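# Place the blue cube flat inside the grey tray

## Task

Get the blue cube resting flat on the floor of the grey tray, without shifting any of the other cubes, and finish with neither gripper in contact with any cube or with the tray.

## Robot and tools

Robot: two six-joint arms, left_arm and right_arm, each with a parallel gripper. Joint order for every arm, in commands and in every per-joint list of a result: waist, shoulder, elbow, wrist pitch, wrist yaw, wrist roll. Stated joint ranges in rad: waist -2.880 to 2.880, shoulder 0.000 to 3.142, elbow 0.000 to 3.019, wrist pitch -1.693 to 1.571, wrist yaw -1.571 to 1.571, wrist roll -2.094 to 2.094. The true ends may differ from these by up to 0.084 rad either way.

Frames: the scene frame has its origin at table height, midway between the nominal arm bases, with +z up, +x out over the table and left_arm on the +y side. Arm and image sides do not necessarily match. Actual bases: left_arm at (-0.018, +0.291, 0) m, quat_wxyz (+1.000, 0, 0, +0.014); right_arm at (-0.047, -0.378, 0) m, quat_wxyz (+1.000, 0, 0, +0.019). Hand poses, velocities and wrist-camera poses are reported in each arm's own base frame. Fixed cameras and the table use the scene frame. The fingers point along the gripper's +z and open along its y. end_effector_position is the point between the pads, roughly 1 cm behind the tips. It can be off by a few cm, more when the arm is stretched out.

The command row, shared by execute_actions and move, is one flat list of 14 numbers covering both arms. Positions 1-6 are left_arm joint displacements and 7 is the left opening. Positions 8-13 are right_arm joint displacements and 14 is the right opening. Every number lies in [-1, 1]. The joint numbers are scaled offsets, not poses: 1.0 equals 2.811 rad for waist and shoulder, 2.53 for elbow, 2.575 for wrist pitch, 8.12 for wrist yaw and 9.528 for wrist roll. They count from the arm's Joint targets as they stood when the action or move began, so sending the same offset again moves the joint further. Sending 0 re-commands the current targets. The opening is absolute: +1 is fully open, -1 is shut. A 0 there is a real command, so resend the present value to leave a gripper unchanged.

execute_actions(actions, cameras). actions is a list of actions. Each action is a list of 1 to 15 rows, one per 1/30 s step, so one action lasts 0.5 s; a short action repeats its last row. All rows in one action measure from the same start targets, not from each other. An empty list just reports state. If a row would send a joint more than 0.084 rad beyond its range, that whole action is rejected for both arms. The whole call is rejected if its first action fails this check or if any action is malformed. cameras: a list of names (cam_high, cam_left_wrist, cam_right_wrist); omitted, null or ["all"] gives all, [] gives none. An unknown name voids the call.

move(target, speed, blend, opening_speed, blocking, cameras). Plans joint paths that all arms follow together. target is one 14-number row, or a list of up to 15 rows. Every row is an offset from the same starting Joint targets, and the whole list must fit in 10 s. speed is in rad/s for the joint with the longest way to go, 0.01 to 12.57, default 0.5. It can be one value or one per target. blend is in rad and rounds corners at intermediate targets; the default is 0. opening_speed is the change per second on the opening scale, at least 0.2; use it for gentle closing. blocking=false returns after about 0.5 s while the motion continues. Paths do not avoid obstacles or the other arm. The move: line reports done, off_target (resting more than 0.035 rad away), moving, held or fault, and limits=held if steps were withheld. done does not mean there was no contact.

wait(seconds 0 to 10, cameras) lets time pass with commands held; a running move continues. stop(cameras) brakes a running move. zoom_image(camera, region) enlarges [x0, y0, x1, y1] pixels of that camera's newest image, at most 504 by 504. finished_scene(scene) takes the current scene's number, ends the scene for good and moves on.

Result lines: Joint positions (rad, then finger gap in m, 0.094 when fully open), Joint velocities (shows within noise when at rest), Joint targets (the base for your next offsets), Joint torques (N m, positive toward larger angle; includes gravity, has offsets and noise; numbers 3 and 4 wrap at ±28), Tool commands, and grip_measured (on the opening scale, up to about 2.7 mm too wide when empty). "joint sent to its limit" means a joint was clipped at its end. "joint command not followed" means the clearance check altered targets; that check does not keep the two grippers apart. Action calls also list joint positions at selected steps. MOTOR HOT warns of heating. OVER-TEMPERATURE FAULT means that arm went limp for 30 s or more.

Motion limits: each target can lead the measured angle only by about 0.716 rad (waist, shoulder), 0.645 (elbow), 0.69 (wrist pitch), 1.84 (yaw) or 3.24 (roll). Targets that would shift the gripper more than 110 mm are scaled back. Large motions therefore take several actions, and a tiny change may not start at all.

Gripping: below a point, the fingers only press harder and grip_measured keeps following the command. Close to about 0.05 under the touch reading (0.11 or more for small or round parts). To release, command well above grip_measured. Squeeze is about 50-64 N per pad.

Avoid: dropping the cube or letting go while it still moves, knocking other cubes, anything leaving the table, fast or hard hits on the table, tray or stand, any contact between the two arms, and a gripper closing on the other arm. Don't leave an arm pushing against something or held stretched out, since motors overheat; to stop a push, command the targets back past the measured positions. Cameras: cam_high 896x504 pinhole, and fisheye wrist cameras at 672x504.

Each tool is called after "Call:" as a command line: name --argument value for each argument, lists and objects as JSON in quotes; but a table of rows of numbers goes row by row, as --pt "numbers of a row", without its own name.

## Session

Call:
execute_actions --actions '[]'

Scene clock: 0.00 s.
left_arm: end_effector_position=(+0.0927, +0.3613, +0.3333) grip_measured=+1.000 end_effector_quat_wxyz=(+0.577, -0.406, +0.709, +0.001) | right_arm: end_effector_position=(+0.6820, -0.1012, +0.2835) grip_measured=+1.000 end_effector_quat_wxyz=(+0.355, +0.745, +0.550, -0.129)
Joint positions: left_arm=[1.747 0.936 0.856 -0.728 1.091 0.23 0.094] | right_arm=[0.025 2.027 2.13 -1.425 0.741 1.798 0.094]
Joint velocities: within noise
Joint torques (N m): no reading
Motor temperatures (°C): left_arm=[30 30 28 30 30 30 28] | right_arm=[30 31 30 30 27 31 29]
Heat: left arm: hottest waist 30 °C; right arm: hottest shoulder 31 °C.
Joint targets: left_arm=[1.747 0.939 0.878 -0.726 1.090 0.230] | right_arm=[0.025 2.015 2.160 -1.422 0.741 1.798]
Tool commands: left_gripper/opening=+1.0 right_gripper/opening=+1.0

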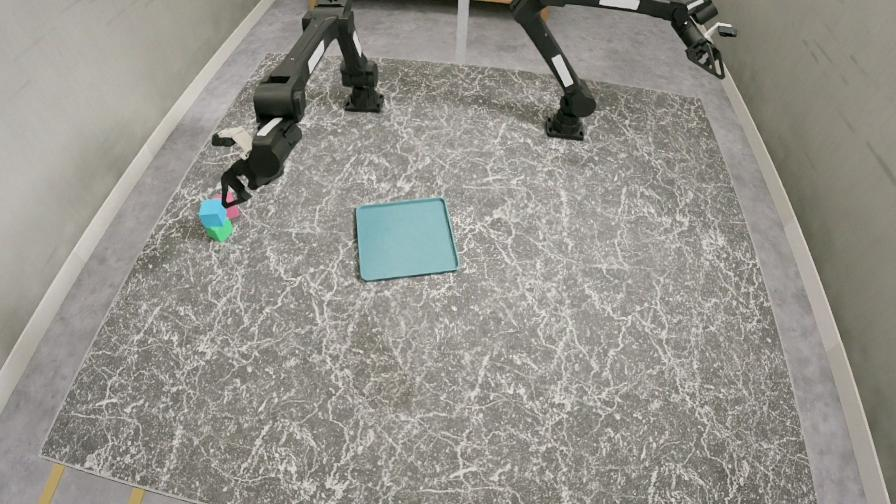

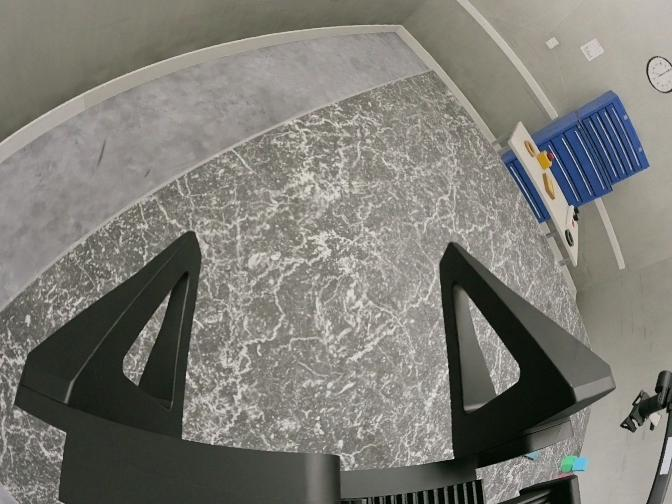

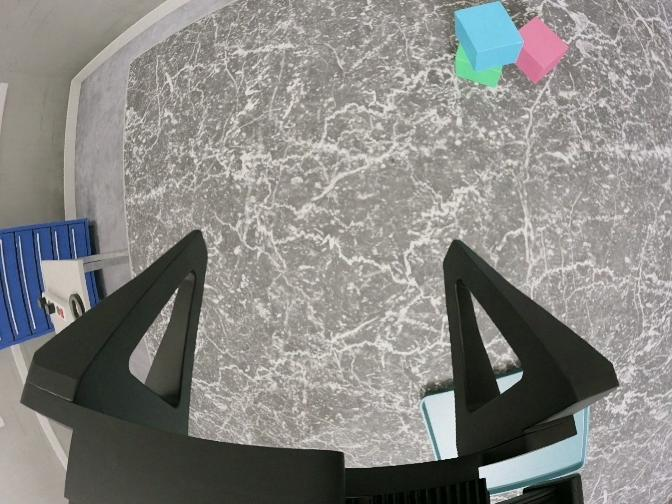

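Call:
move --target '[0,0,0,0,0,0,1,0,0,0,-0.07,-0.0913,-0.1887,1]' --speed 1.2

Call:
move --target '[0,0,0,0,0,0,1,-0.1,0,0,0,0,0,1]' --speed 0.8

Scene clock: 26.43 s.
left_arm: end_effector_position=(+0.0927, +0.3613, +0.3333) grip_measured=+1.000 end_effector_quat_wxyz=(+0.577, -0.406, +0.709, +0.001) | right_arm: end_effector_position=(+0.6500, +0.0148, +0.2326) grip_measured=+1.000 end_effector_quat_wxyz=(+0.042, -0.004, +0.999, -0.001)
Joint positions: left_arm=[1.747 0.936 0.856 -0.728 1.091 0.23 0.094] | right_arm=[0.025 2.027 2.13 -1.59 0.004 0.016 0.094]
Joint velocities: within noise
Joint torques (N m): left_arm=[0.32 -6.18 11.38 1.65 0.53 -0.06] | right_arm=[-1.67 -21.13 10.54 0.51 -0.25 -0.21]
Motor temperatures (°C): left_arm=[30 30 32 30 31 30 28] | right_arm=[30 32 34 30 27 31 29]
Heat: left arm: hottest elbow 32 °C; right arm: hottest elbow 34 °C.
Joint targets: left_arm=[1.747 0.939 0.878 -0.726 1.090 0.230] | right_arm=[0.025 2.015 2.160 -1.603 0.000 0.000]
move: done

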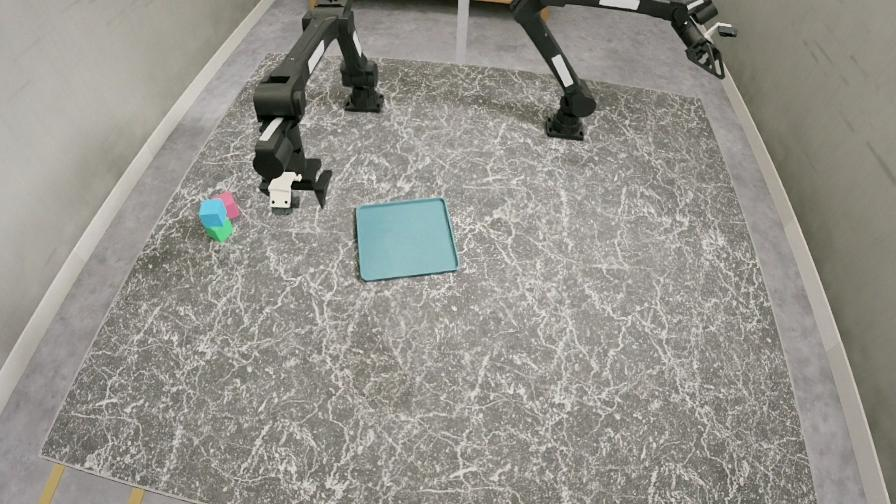

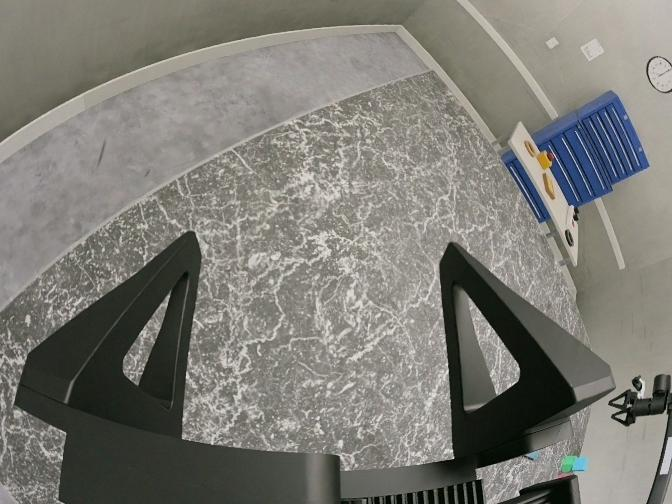

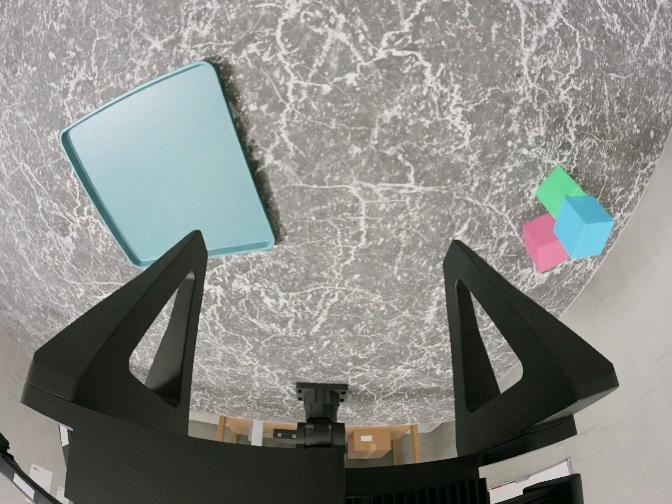

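Scene clock: 27.87 s.
left_arm: end_effector_position=(+0.0927, +0.3613, +0.3333) grip_measured=+1.000 end_effector_quat_wxyz=(+0.577, -0.406, +0.709, +0.001) | right_arm: end_effector_position=(+0.6299, -0.1613, +0.2326) grip_measured=+1.000 end_effector_quat_wxyz=(+0.041, +0.132, +0.990, -0.005)
Joint positions: left_arm=[1.747 0.936 0.856 -0.728 1.091 0.23 0.094] | right_arm=[-0.25 2.027 2.13 -1.59 0.001 0.014 0.094]
Joint velocities: within noise
Joint torques (N m): left_arm=[0.38 -6.12 11.37 1.68 0.5 -0.07] | right_arm=[-1.49 -20.95 10.52 0.57 -0.15 -0.19]
Motor temperatures (°C): left_arm=[30 30 32 30 31 30 28] | right_arm=[30 32 34 30 27 31 29]
Heat: left arm: hottest elbow 32 °C; right arm: hottest elbow 34 °C.
Joint targets: left_arm=[1.747 0.939 0.878 -0.726 1.090 0.230] | right_arm=[-0.257 2.015 2.160 -1.603 0.000 0.000]
move: done

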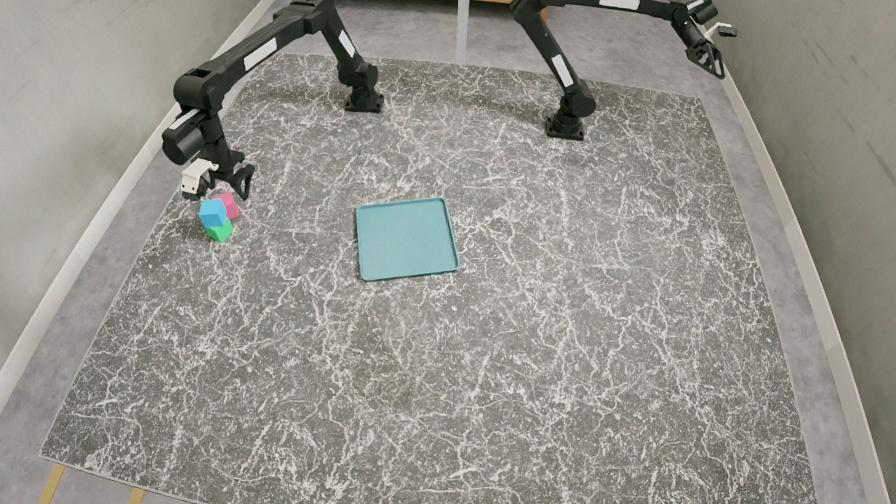

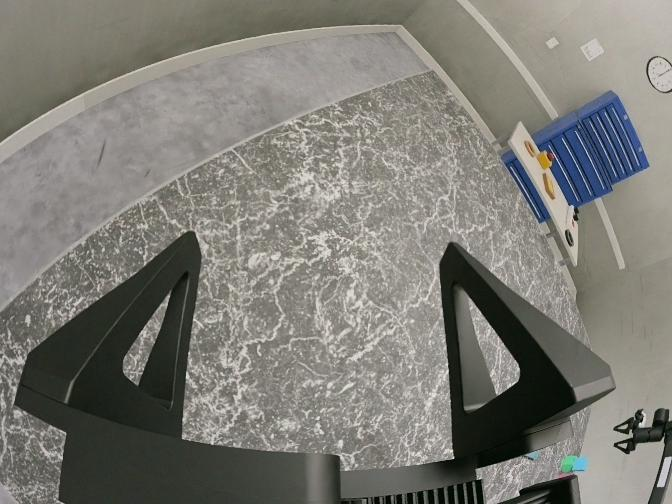

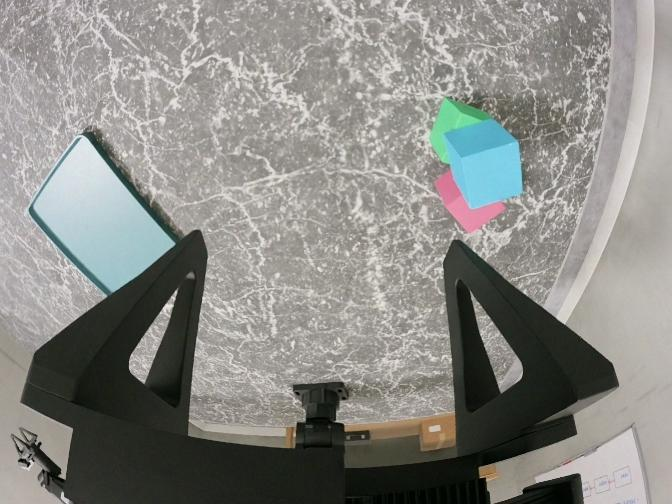

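Call:
zoom_image --camera "cam_right_wrist" --region '[400, 70, 560, 250]'

Call:
zoom_image --camera "cam_high" --region '[150, 150, 310, 260]'

Scaled by 2.800 from the camera's 672x504 image, which has a finer 960x720 frame.

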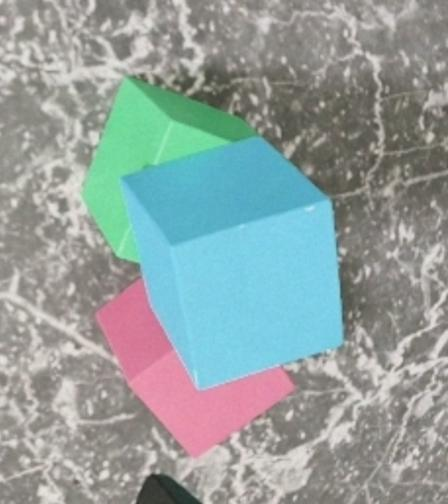

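Scaled by 3.150 from the camera's 896x504 image, which has a finer 1280x720 frame.

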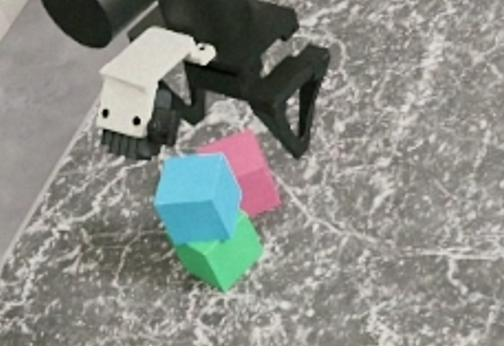

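Call:
move --target '[0,0,0,0,0,0,1,-0.0733,0,0,0,0,0.062,1]' --speed 0.8

Scene clock: 61.53 s.
left_arm: end_effector_position=(+0.0927, +0.3613, +0.3333) grip_measured=+1.000 end_effector_quat_wxyz=(+0.577, -0.406, +0.709, +0.001) | right_arm: end_effector_position=(+0.5805, -0.2929, +0.2326) grip_measured=+1.000 end_effector_quat_wxyz=(+0.042, +0.497, +0.867, +0.002)
Joint positions: left_arm=[1.747 0.936 0.856 -0.728 1.091 0.23 0.094] | right_arm=[-0.466 2.027 2.13 -1.59 0.001 0.574 0.094]
Joint velocities: within noise
Joint torques (N m): left_arm=[0.26 -6.07 11.33 1.63 0.51 -0.05] | right_arm=[-1.38 -20.95 10.63 0.53 -0.11 0.13]
Motor temperatures (°C): left_arm=[30 30 36 30 31 30 28] | right_arm=[30 34 37 30 27 31 29]
Heat: left arm: hottest elbow 36 °C; right arm: hottest elbow 37 °C.
Joint targets: left_arm=[1.747 0.939 0.878 -0.726 1.090 0.230] | right_arm=[-0.463 2.015 2.160 -1.603 0.000 0.591]
move: done

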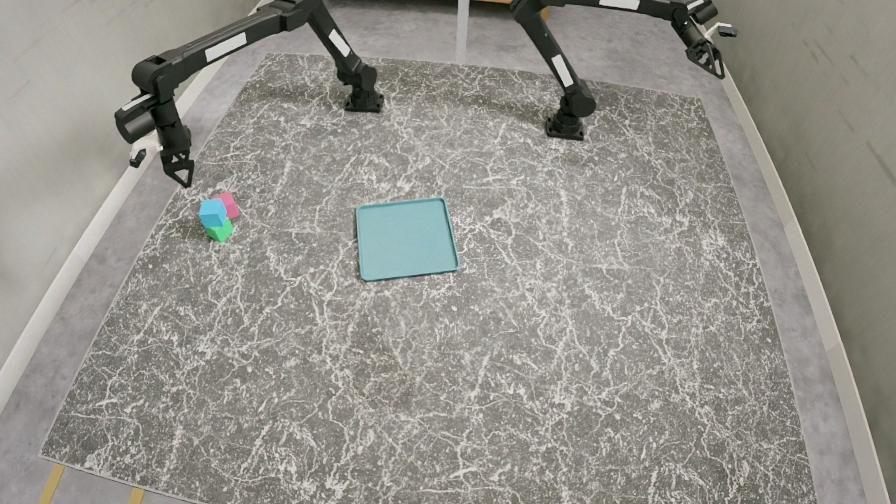

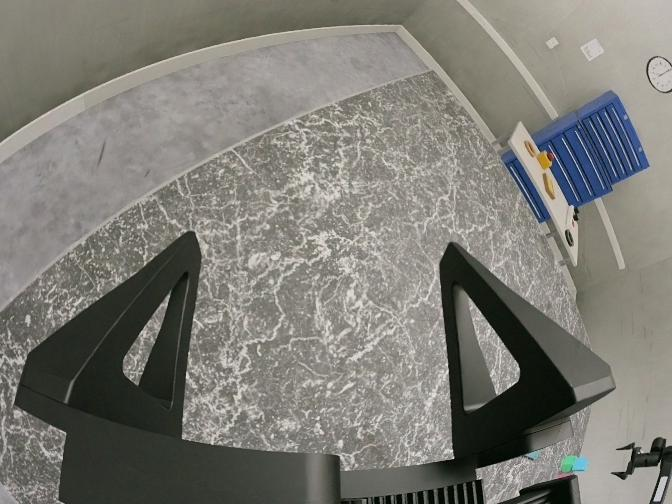

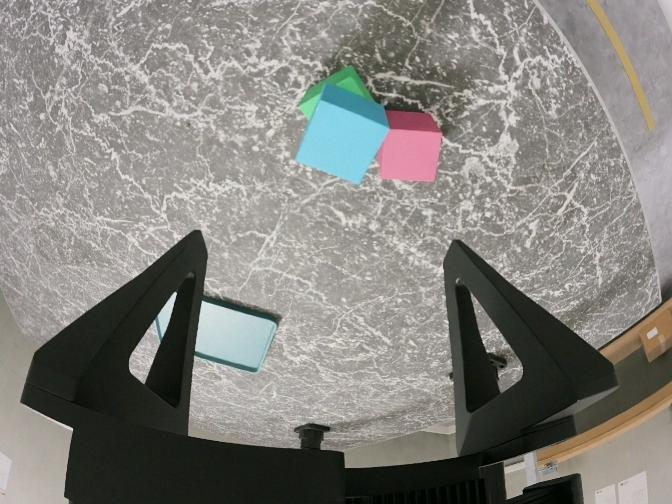

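Call:
move --target '[0,0,0,0,0,0,1,0,0.0056,-0.0225,-0.0043,0,0.0427,1]' --speed 0.6 --cameras '["cam_right_wrist"]'

Call:
zoom_image --camera "cam_right_wrist" --region '[220, 60, 520, 285]'

Scene clock: 72.33 s.
left_arm: end_effector_position=(+0.0927, +0.3613, +0.3333) grip_measured=+1.000 end_effector_quat_wxyz=(+0.577, -0.406, +0.709, +0.001) | right_arm: end_effector_position=(+0.5720, -0.2886, +0.2199) grip_measured=+1.000 end_effector_quat_wxyz=(+0.020, +0.662, +0.749, +0.005)
Joint positions: left_arm=[1.747 0.936 0.856 -0.728 1.091 0.23 0.094] | right_arm=[-0.466 2.027 2.098 -1.602 0.001 0.981 0.094]
Joint velocities: within noise
Joint torques (N m): left_arm=[0.26 -6.12 11.44 1.61 0.53 -0.07] | right_arm=[-1.26 -19.31 8.29 0.49 -0.08 0.17]
Motor temperatures (°C): left_arm=[30 30 37 30 31 30 28] | right_arm=[30 34 37 30 27 31 29]
Heat: left arm: hottest elbow 37 °C; right arm: hottest elbow 37 °C.
Joint targets: left_arm=[1.747 0.939 0.878 -0.726 1.090 0.230] | right_arm=[-0.463 2.031 2.103 -1.614 0.000 0.997]
move: done
Images, in order (width x height): cam_right_wrist 672x504.

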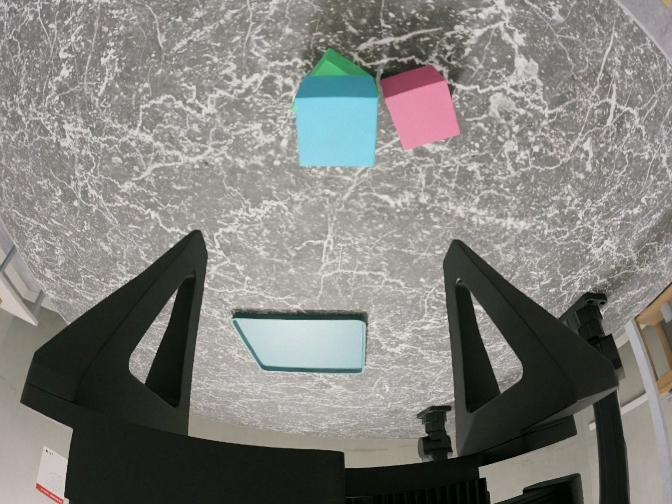

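Scaled by 1.680 from the camera's 672x504 image, which has a finer 960x720 frame.

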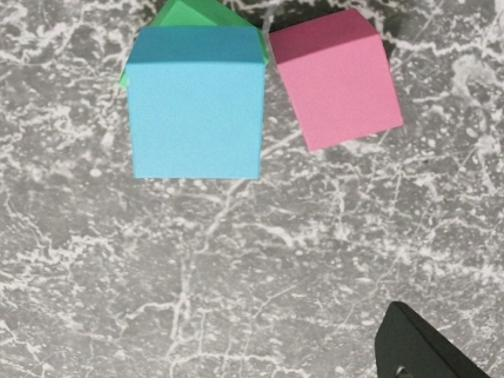

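Call:
move --target '[0,0,0,0,0,0,1,-0.0016,-0.0051,-0.085,0.0625,0,0,1]' --speed 0.5 --cameras '["cam_right_wrist","cam_high"]'

Scene clock: 81.57 s.
left_arm: end_effector_position=(+0.0927, +0.3613, +0.3333) grip_measured=+1.000 end_effector_quat_wxyz=(+0.577, -0.406, +0.709, +0.001) | right_arm: end_effector_position=(+0.5509, -0.2780, +0.1374) grip_measured=+1.000 end_effector_quat_wxyz=(-0.020, +0.662, +0.749, -0.006)
Joint positions: left_arm=[1.747 0.936 0.856 -0.728 1.091 0.23 0.094] | right_arm=[-0.466 2.027 1.882 -1.468 0.001 0.982 0.094]
Joint velocities: within noise
Joint torques (N m): left_arm=[0.5 -6.3 11.34 1.62 0.5 -0.07] | right_arm=[-1.32 -20.54 8.29 1.43 -0.1 0.17]
Motor temperatures (°C): left_arm=[30 30 38 30 31 30 28] | right_arm=[30 35 37 30 27 31 29]
Heat: left arm: hottest elbow 38 °C; right arm: hottest elbow 37 °C.
Joint targets: left_arm=[1.747 0.939 0.878 -0.726 1.090 0.230] | right_arm=[-0.467 2.016 1.888 -1.453 0.000 0.997]
move: done
Images, in order (width x height): cam_high 896x504, cam_right_wrist 672x504.

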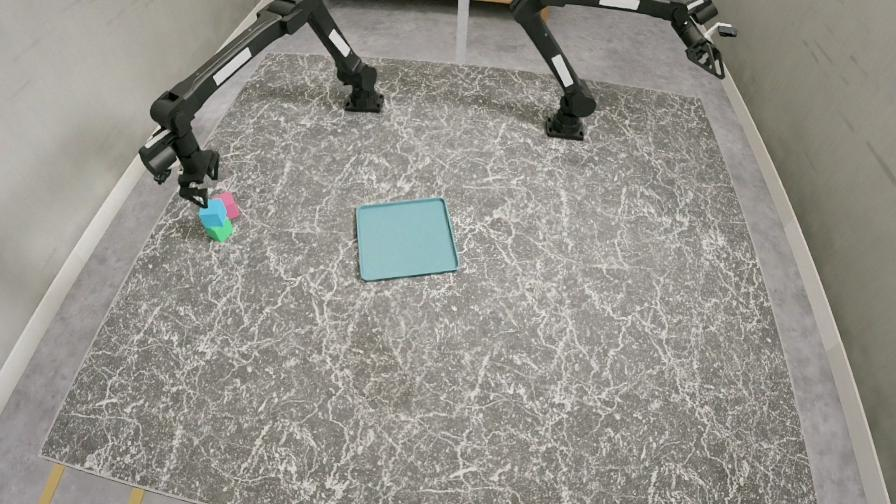

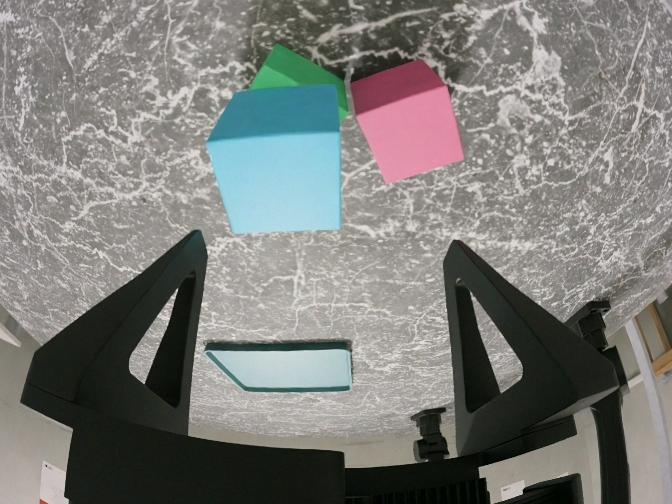

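Call:
move --target '[0,0,0,0,0,0,1,0.0018,0.0185,0,0.03,0,0,1]' --speed 0.3 --cameras '["cam_right_wrist","cam_high"]'

Scene clock: 95.80 s.
left_arm: end_effector_position=(+0.0927, +0.3613, +0.3333) grip_measured=+1.000 end_effector_quat_wxyz=(+0.577, -0.406, +0.709, +0.001) | right_arm: end_effector_position=(+0.5678, -0.2865, +0.1176) grip_measured=+1.000 end_effector_quat_wxyz=(+0.001, +0.663, +0.749, +0.000)
Joint positions: left_arm=[1.747 0.936 0.856 -0.728 1.091 0.23 0.094] | right_arm=[-0.466 2.059 1.882 -1.391 0.001 0.982 0.094]
Joint velocities: within noise
Joint torques (N m): left_arm=[0.26 -6.01 11.36 1.62 0.52 -0.05] | right_arm=[-1.2 -19.6 8.4 1.26 -0.05 0.16]
Motor temperatures (°C): left_arm=[30 30 39 30 31 30 28] | right_arm=[30 35 37 30 27 31 29]
Heat: left arm: hottest elbow 39 °C; right arm: hottest elbow 37 °C.
Joint targets: left_arm=[1.747 0.939 0.878 -0.726 1.090 0.230] | right_arm=[-0.462 2.068 1.888 -1.376 0.000 0.997]
move: done
Images, in order (width x height): cam_high 896x504, cam_right_wrist 672x504.

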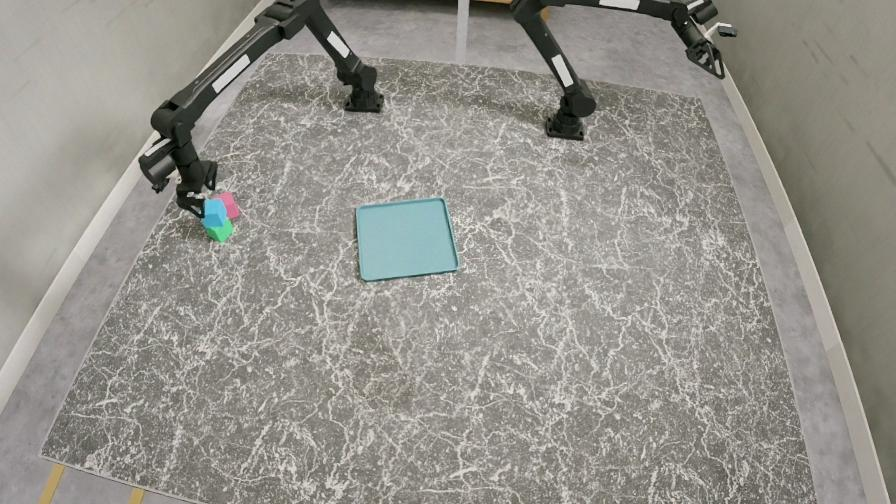

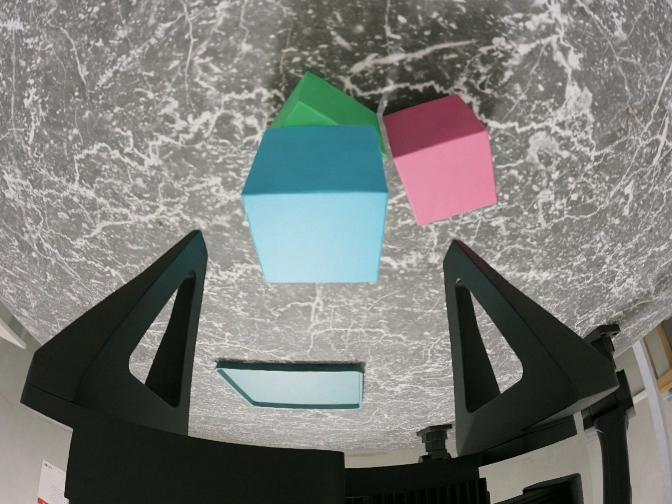

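Call:
move --target '[0,0,0,0,0,0,1,0.0039,0.009,-0.0211,0.0306,0,0,1]' --speed 0.25 --cameras '["cam_right_wrist"]'

Scene clock: 100.77 s.
left_arm: end_effector_position=(+0.0927, +0.3613, +0.3333) grip_measured=+1.000 end_effector_quat_wxyz=(+0.577, -0.406, +0.709, +0.001) | right_arm: end_effector_position=(+0.5706, -0.2830, +0.0819) grip_measured=+1.000 end_effector_quat_wxyz=(+0.001, +0.660, +0.751, +0.000)
Joint positions: left_arm=[1.747 0.936 0.856 -0.728 1.091 0.23 0.094] | right_arm=[-0.46 2.084 1.827 -1.312 0.001 0.982 0.094]
Joint velocities: within noise
Joint torques (N m): left_arm=[0.03 -6.07 11.38 1.69 0.5 -0.04] | right_arm=[-0.44 -19.66 8.32 1.32 -0.07 0.13]
Motor temperatures (°C): left_arm=[30 30 39 30 31 30 28] | right_arm=[30 35 37 30 27 31 29]
Heat: left arm: hottest elbow 39 °C; right arm: hottest elbow 37 °C.
Joint targets: left_arm=[1.747 0.939 0.878 -0.726 1.090 0.230] | right_arm=[-0.451 2.093 1.834 -1.297 0.000 0.997]
move: done
Images, in order (width x height): cam_right_wrist 672x504.

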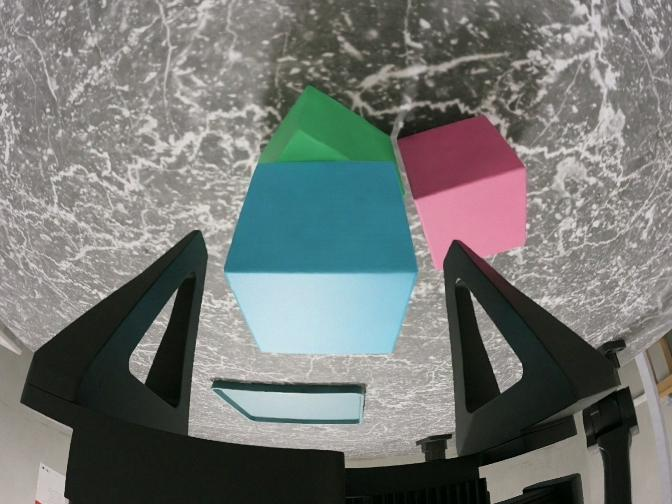

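Call:
move --target '[0,0,0,0,0,0,1,0,0,0,0,0,0,-0.1]' --opening_speed 1.0 --cameras '["cam_right_wrist"]'

Scene clock: 104.50 s.
left_arm: end_effector_position=(+0.0927, +0.3613, +0.3333) grip_measured=+1.000 end_effector_quat_wxyz=(+0.577, -0.406, +0.709, +0.001) | right_arm: end_effector_position=(+0.5707, -0.2831, +0.0819) grip_measured=+0.100 end_effector_quat_wxyz=(+0.001, +0.660, +0.751, +0.000)
Joint positions: left_arm=[1.747 0.936 0.856 -0.728 1.091 0.23 0.094] | right_arm=[-0.46 2.084 1.827 -1.311 0.001 0.982 0.052]
Joint velocities: within noise
Joint torques (N m): left_arm=[-0.03 -6.01 11.38 1.65 0.53 -0.04] | right_arm=[-0.67 -19.25 8.16 1.28 -0.07 0.14]
Motor temperatures (°C): left_arm=[30 30 39 30 31 30 28] | right_arm=[30 36 37 30 27 31 29]
Heat: left arm: hottest elbow 39 °C; right arm: hottest elbow 37 °C.
Joint targets: left_arm=[1.747 0.939 0.878 -0.726 1.090 0.230] | right_arm=[-0.451 2.093 1.834 -1.297 0.000 0.997]
move: done
Images, in order (width x height): cam_right_wrist 672x504.

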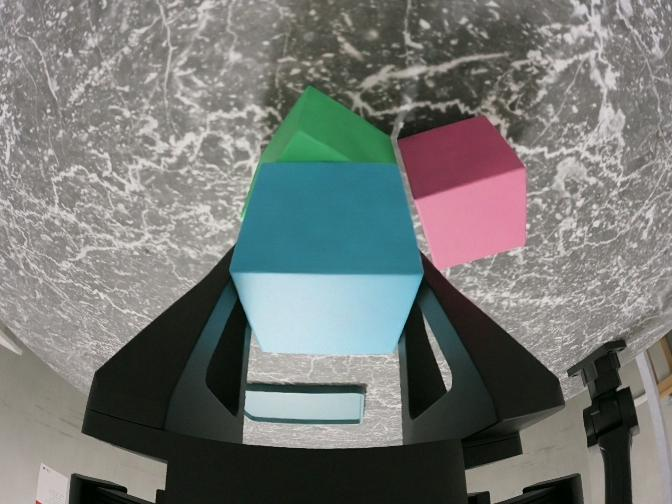

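Call:
move --pt "0 0 0 0 0 0 1 0 -0.0149 0.0557 -0.0711 0 0 -0.1" --pt "0 0 0 0 0 0 1 0.2931 -0.0455 0.002 -0.0517 0 0 -0.1" --speed '[0.3,0.7]' --blend 0.05 --cameras '["cam_right_wrist","cam_high"]'

Scene clock: 115.50 s.
left_arm: end_effector_position=(+0.0927, +0.3613, +0.3333) grip_measured=+1.000 end_effector_quat_wxyz=(+0.577, -0.406, +0.709, +0.001) | right_arm: end_effector_position=(+0.5662, +0.2207, +0.1284) grip_measured=+0.099 end_effector_quat_wxyz=(-0.020, +0.300, +0.953, -0.016)
Joint positions: left_arm=[1.747 0.936 0.856 -0.728 1.091 0.23 0.094] | right_arm=[0.372 2.011 1.832 -1.444 0 0.983 0.052]
Joint velocities: within noise
Joint torques (N m): left_arm=[0.5 -6.18 11.41 1.58 0.51 -0.05] | right_arm=[-0.79 -23.18 8.36 1.11 -0.04 0.18]
Motor temperatures (°C): left_arm=[30 30 40 30 31 30 28] | right_arm=[30 37 37 30 27 31 29]
Heat: left arm: hottest elbow 40 °C; right arm: hottest shoulder 37 °C.
Joint targets: left_arm=[1.747 0.939 0.878 -0.726 1.090 0.230] | right_arm=[0.373 1.966 1.839 -1.430 0.000 0.997]
move: off_target (right_arm); right_arm: the shoulder is farthest, 0.046 rad from its target
Images, in order (width x height): cam_high 896x504, cam_right_wrist 672x504.

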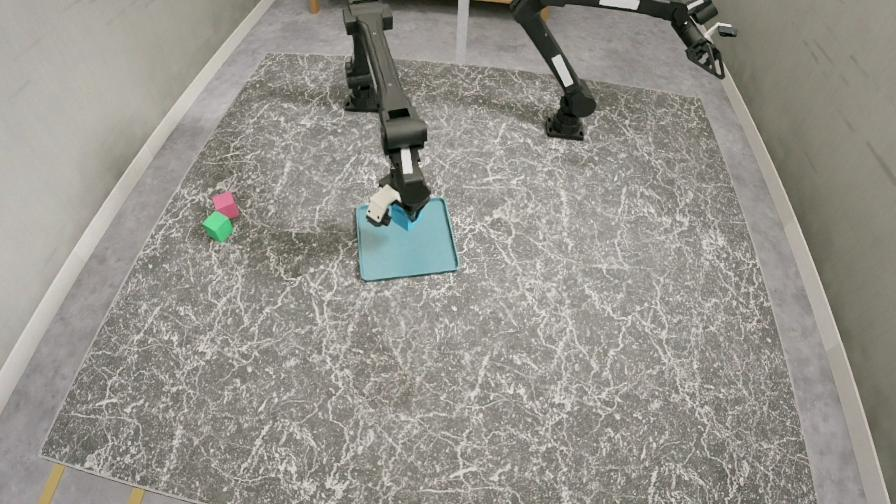

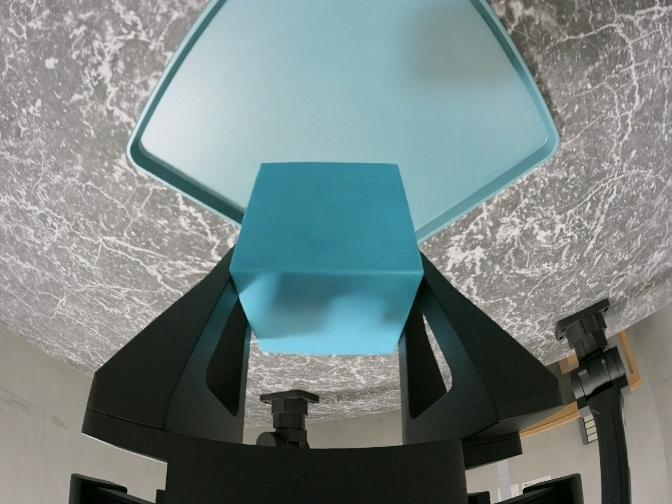

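Call:
move --target '[0,0,0,0,0,0,1,0,0.0317,-0.0546,0.0828,0,0,-0.1]' --speed 0.35 --cameras '["cam_right_wrist","cam_high"]'

Scene clock: 127.27 s.
left_arm: end_effector_position=(+0.0927, +0.3613, +0.3333) grip_measured=+1.000 end_effector_quat_wxyz=(+0.577, -0.406, +0.709, +0.001) | right_arm: end_effector_position=(+0.5668, +0.2209, +0.0485) grip_measured=+0.099 end_effector_quat_wxyz=(-0.011, +0.300, +0.954, -0.009)
Joint positions: left_arm=[1.747 0.936 0.856 -0.728 1.091 0.23 0.094] | right_arm=[0.372 2.057 1.689 -1.231 0 0.983 0.052]
Joint velocities: within noise
Joint torques (N m): left_arm=[0.32 -6.12 11.32 1.52 0.48 -0.07] | right_arm=[-1.38 -18.67 8.35 1.36 -0.04 0.15]
Motor temperatures (°C): left_arm=[30 30 41 30 31 30 28] | right_arm=[30 38 37 30 27 31 30]
Heat: left arm: hottest elbow 41 °C; right arm: hottest shoulder 38 °C.
Joint targets: left_arm=[1.747 0.939 0.878 -0.726 1.090 0.230] | right_arm=[0.373 2.055 1.701 -1.217 0.000 0.997]
move: done
Images, in order (width x height): cam_high 896x504, cam_right_wrist 672x504.

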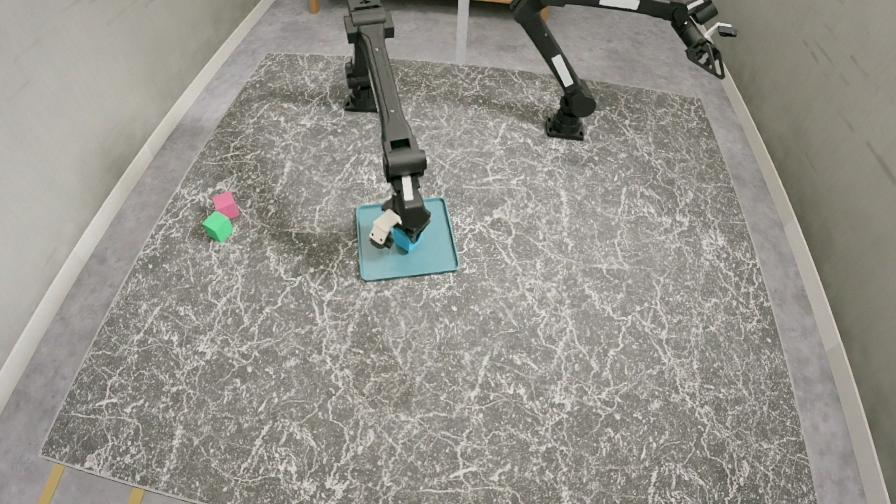

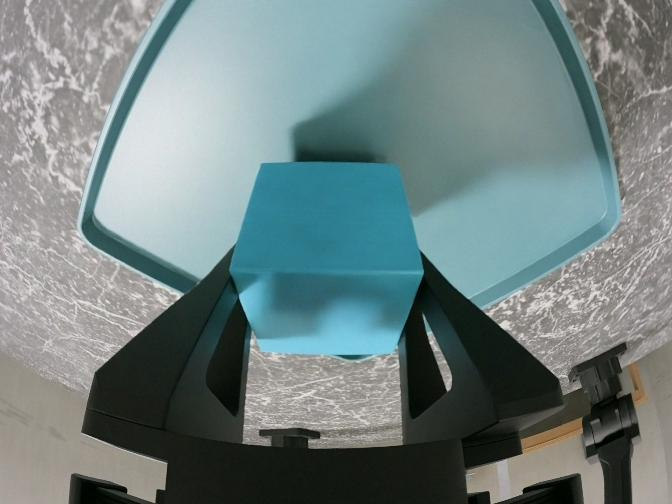

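Call:
move --target '[0,0,0,0,0,0,1,0,0,-0.0123,0.021,0,0,-0.1]' --speed 0.1 --cameras '["cam_right_wrist"]'

Call:
zoom_image --camera "cam_right_wrist" --region '[210, 100, 450, 280]'

Scene clock: 131.20 s.
left_arm: end_effector_position=(+0.0927, +0.3613, +0.3333) grip_measured=+1.000 end_effector_quat_wxyz=(+0.577, -0.406, +0.709, +0.001) | right_arm: end_effector_position=(+0.5696, +0.2220, +0.0392) grip_measured=+0.099 end_effector_quat_wxyz=(+0.000, +0.300, +0.954, +0.000)
Joint positions: left_arm=[1.747 0.936 0.856 -0.728 1.091 0.23 0.094] | right_arm=[0.372 2.057 1.663 -1.178 0 0.983 0.052]
Joint velocities: within noise
Joint torques (N m): left_arm=[-0.03 -6.12 11.32 1.54 0.51 -0.05] | right_arm=[-1.14 -19.72 7.86 1.2 -0.04 0.13]
Motor temperatures (°C): left_arm=[30 30 41 30 31 30 28] | right_arm=[30 38 37 30 27 31 30]
Heat: left arm: hottest elbow 41 °C; right arm: hottest shoulder 38 °C.
Joint targets: left_arm=[1.747 0.939 0.878 -0.726 1.090 0.230] | right_arm=[0.373 2.055 1.670 -1.163 0.000 0.997]
move: done
Images, in order (width x height): cam_right_wrist 672x504.

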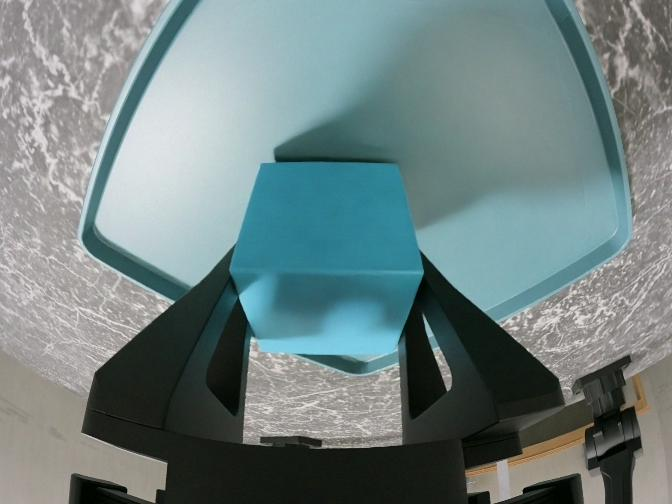

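Scaled by 2.100 from the camera's 672x504 image, which has a finer 960x720 frame.

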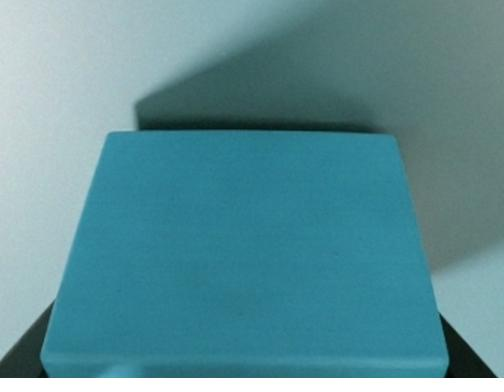

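Call:
move --target '[0,0,0,0,0,0,1,0,0,-0.0045,0.0045,0,0,-0.1]' --speed 0.06 --cameras '["cam_right_wrist"]'

Call:
zoom_image --camera "cam_right_wrist" --region '[210, 100, 450, 280]'

Scene clock: 134.23 s.
left_arm: end_effector_position=(+0.0927, +0.3613, +0.3333) grip_measured=+1.000 end_effector_quat_wxyz=(+0.577, -0.406, +0.709, +0.001) | right_arm: end_effector_position=(+0.5682, +0.2215, +0.0353) grip_measured=+0.099 end_effector_quat_wxyz=(+0.000, +0.300, +0.954, +0.000)
Joint positions: left_arm=[1.747 0.936 0.856 -0.728 1.091 0.23 0.094] | right_arm=[0.372 2.057 1.652 -1.167 0 0.983 0.052]
Joint velocities: within noise
Joint torques (N m): left_arm=[-0.26 -6.07 11.29 1.69 0.53 -0.05] | right_arm=[-1.55 -19.25 7.72 1.43 -0.06 0.15]
Motor temperatures (°C): left_arm=[30 30 41 30 31 30 28] | right_arm=[30 39 37 30 27 31 30]
Heat: left arm: hottest elbow 41 °C; right arm: hottest shoulder 39 °C.
Joint targets: left_arm=[1.747 0.939 0.878 -0.726 1.090 0.230] | right_arm=[0.373 2.055 1.659 -1.151 0.000 0.997]
move: done
Images, in order (width x height): cam_right_wrist 672x504.

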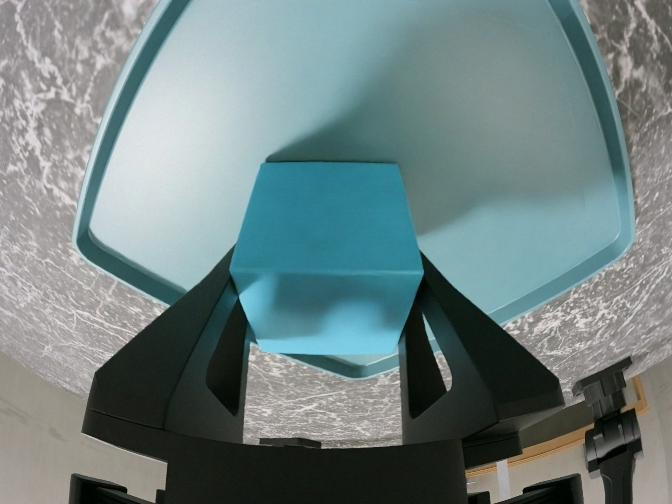

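Scaled by 2.100 from the camera's 672x504 image, which has a finer 960x720 frame.

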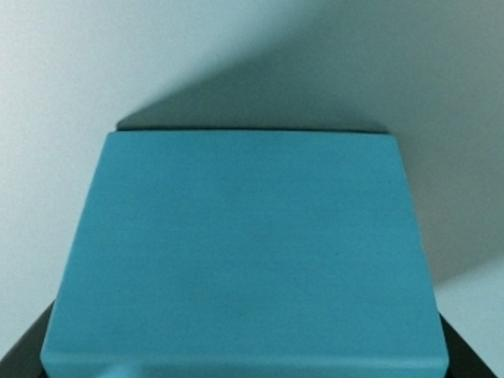

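Nearly there: about 1–2 mm more.

Call:
move --target '[0,0,0,0,0,0,1,0,0,-0.0025,0.0025,0,0,-0.1]' --speed 0.04 --cameras '["cam_right_wrist"]'

Call:
zoom_image --camera "cam_right_wrist" --region '[210, 100, 450, 280]'

Scene clock: 136.33 s.
left_arm: end_effector_position=(+0.0927, +0.3613, +0.3333) grip_measured=+1.000 end_effector_quat_wxyz=(+0.577, -0.406, +0.709, +0.001) | right_arm: end_effector_position=(+0.5678, +0.2214, +0.0338) grip_measured=+0.099 end_effector_quat_wxyz=(+0.000, +0.300, +0.954, +0.000)
Joint positions: left_arm=[1.747 0.936 0.856 -0.728 1.091 0.23 0.094] | right_arm=[0.372 2.057 1.648 -1.161 0 0.983 0.052]
Joint velocities: within noise
Joint torques (N m): left_arm=[0.21 -6.18 11.4 1.66 0.54 -0.04] | right_arm=[-1.55 -19.31 7.73 1.51 -0.05 0.15]
Motor temperatures (°C): left_arm=[30 30 41 30 31 30 28] | right_arm=[30 39 37 30 27 31 30]
Heat: left arm: hottest elbow 41 °C; right arm: hottest shoulder 39 °C.
Joint targets: left_arm=[1.747 0.939 0.878 -0.726 1.090 0.230] | right_arm=[0.373 2.055 1.652 -1.145 0.000 0.997]
move: done
Images, in order (width x height): cam_right_wrist 672x504.

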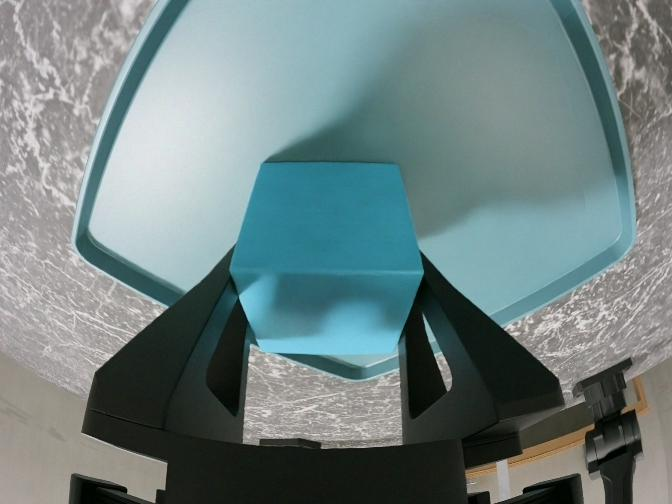

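Scaled by 2.100 from the camera's 672x504 image, which has a finer 960x720 frame.

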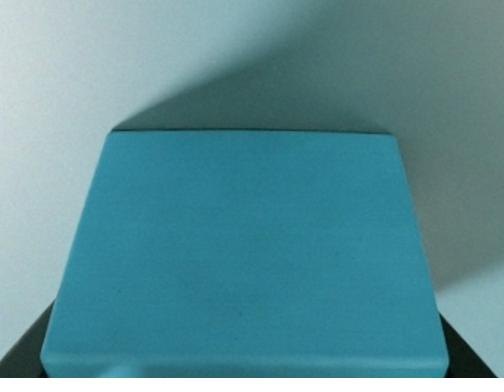

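Call:
move --pt "0 0 0 0 0 0 1 0 0 0 0 0 0 1" --pt "0 0 0 0 0 0 1 0 -0.035 0.0727 -0.1056 0 0 1" --opening_speed 1.0 --speed 0.3 --cameras '["cam_right_wrist","cam_high"]'

Call:
zoom_image --camera "cam_high" --region '[180, 170, 480, 300]'

Scene clock: 142.83 s.
left_arm: end_effector_position=(+0.0927, +0.3613, +0.3333) grip_measured=+1.000 end_effector_quat_wxyz=(+0.577, -0.406, +0.709, +0.001) | right_arm: end_effector_position=(+0.5630, +0.2195, +0.1298) grip_measured=+0.997 end_effector_quat_wxyz=(-0.010, +0.300, +0.954, -0.008)
Joint positions: left_arm=[1.747 0.936 0.856 -0.728 1.091 0.23 0.094] | right_arm=[0.372 1.982 1.79 -1.404 0 0.983 0.094]
Joint velocities: within noise
Joint torques (N m): left_arm=[0.32 -6.3 11.36 1.63 0.53 -0.03] | right_arm=[-1.55 -21.13 11.66 0.36 -0.07 0.14]
Motor temperatures (°C): left_arm=[30 30 41 30 31 30 28] | right_arm=[30 39 37 30 27 31 30]
Heat: left arm: hottest elbow 41 °C; right arm: hottest shoulder 39 °C.
Joint targets: left_arm=[1.747 0.939 0.878 -0.726 1.090 0.230] | right_arm=[0.373 1.956 1.836 -1.417 0.000 0.997]
move: off_target (right_arm); right_arm: the elbow is farthest, 0.045 rad from its target
Images, in order (width x height): cam_high 896x504, cam_right_wrist 672x504.

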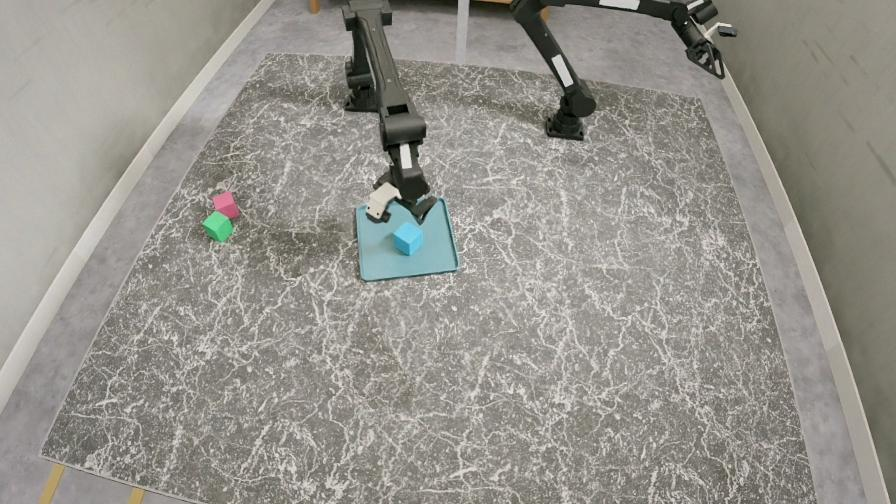

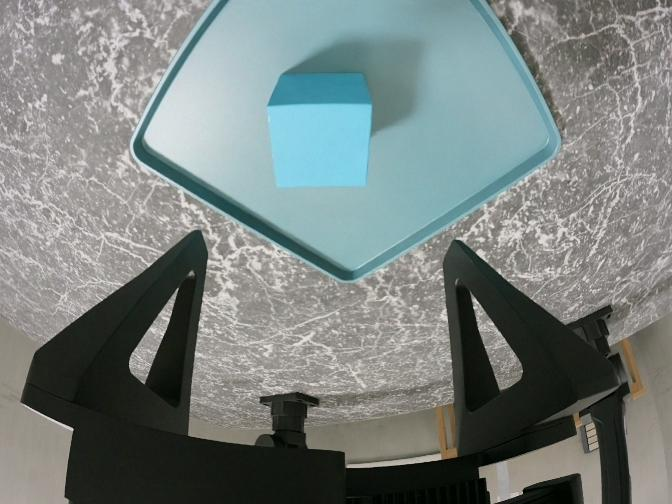

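Scaled by 1.680 from the camera's 896x504 image, which has a finer 1280x720 frame.

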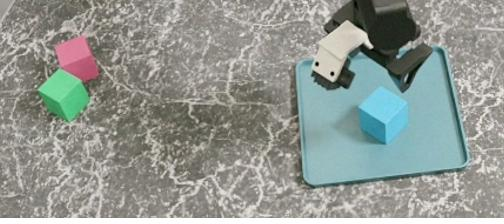

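Done.

Call:
finished_scene --scene 1

The scene is finished: the task was done.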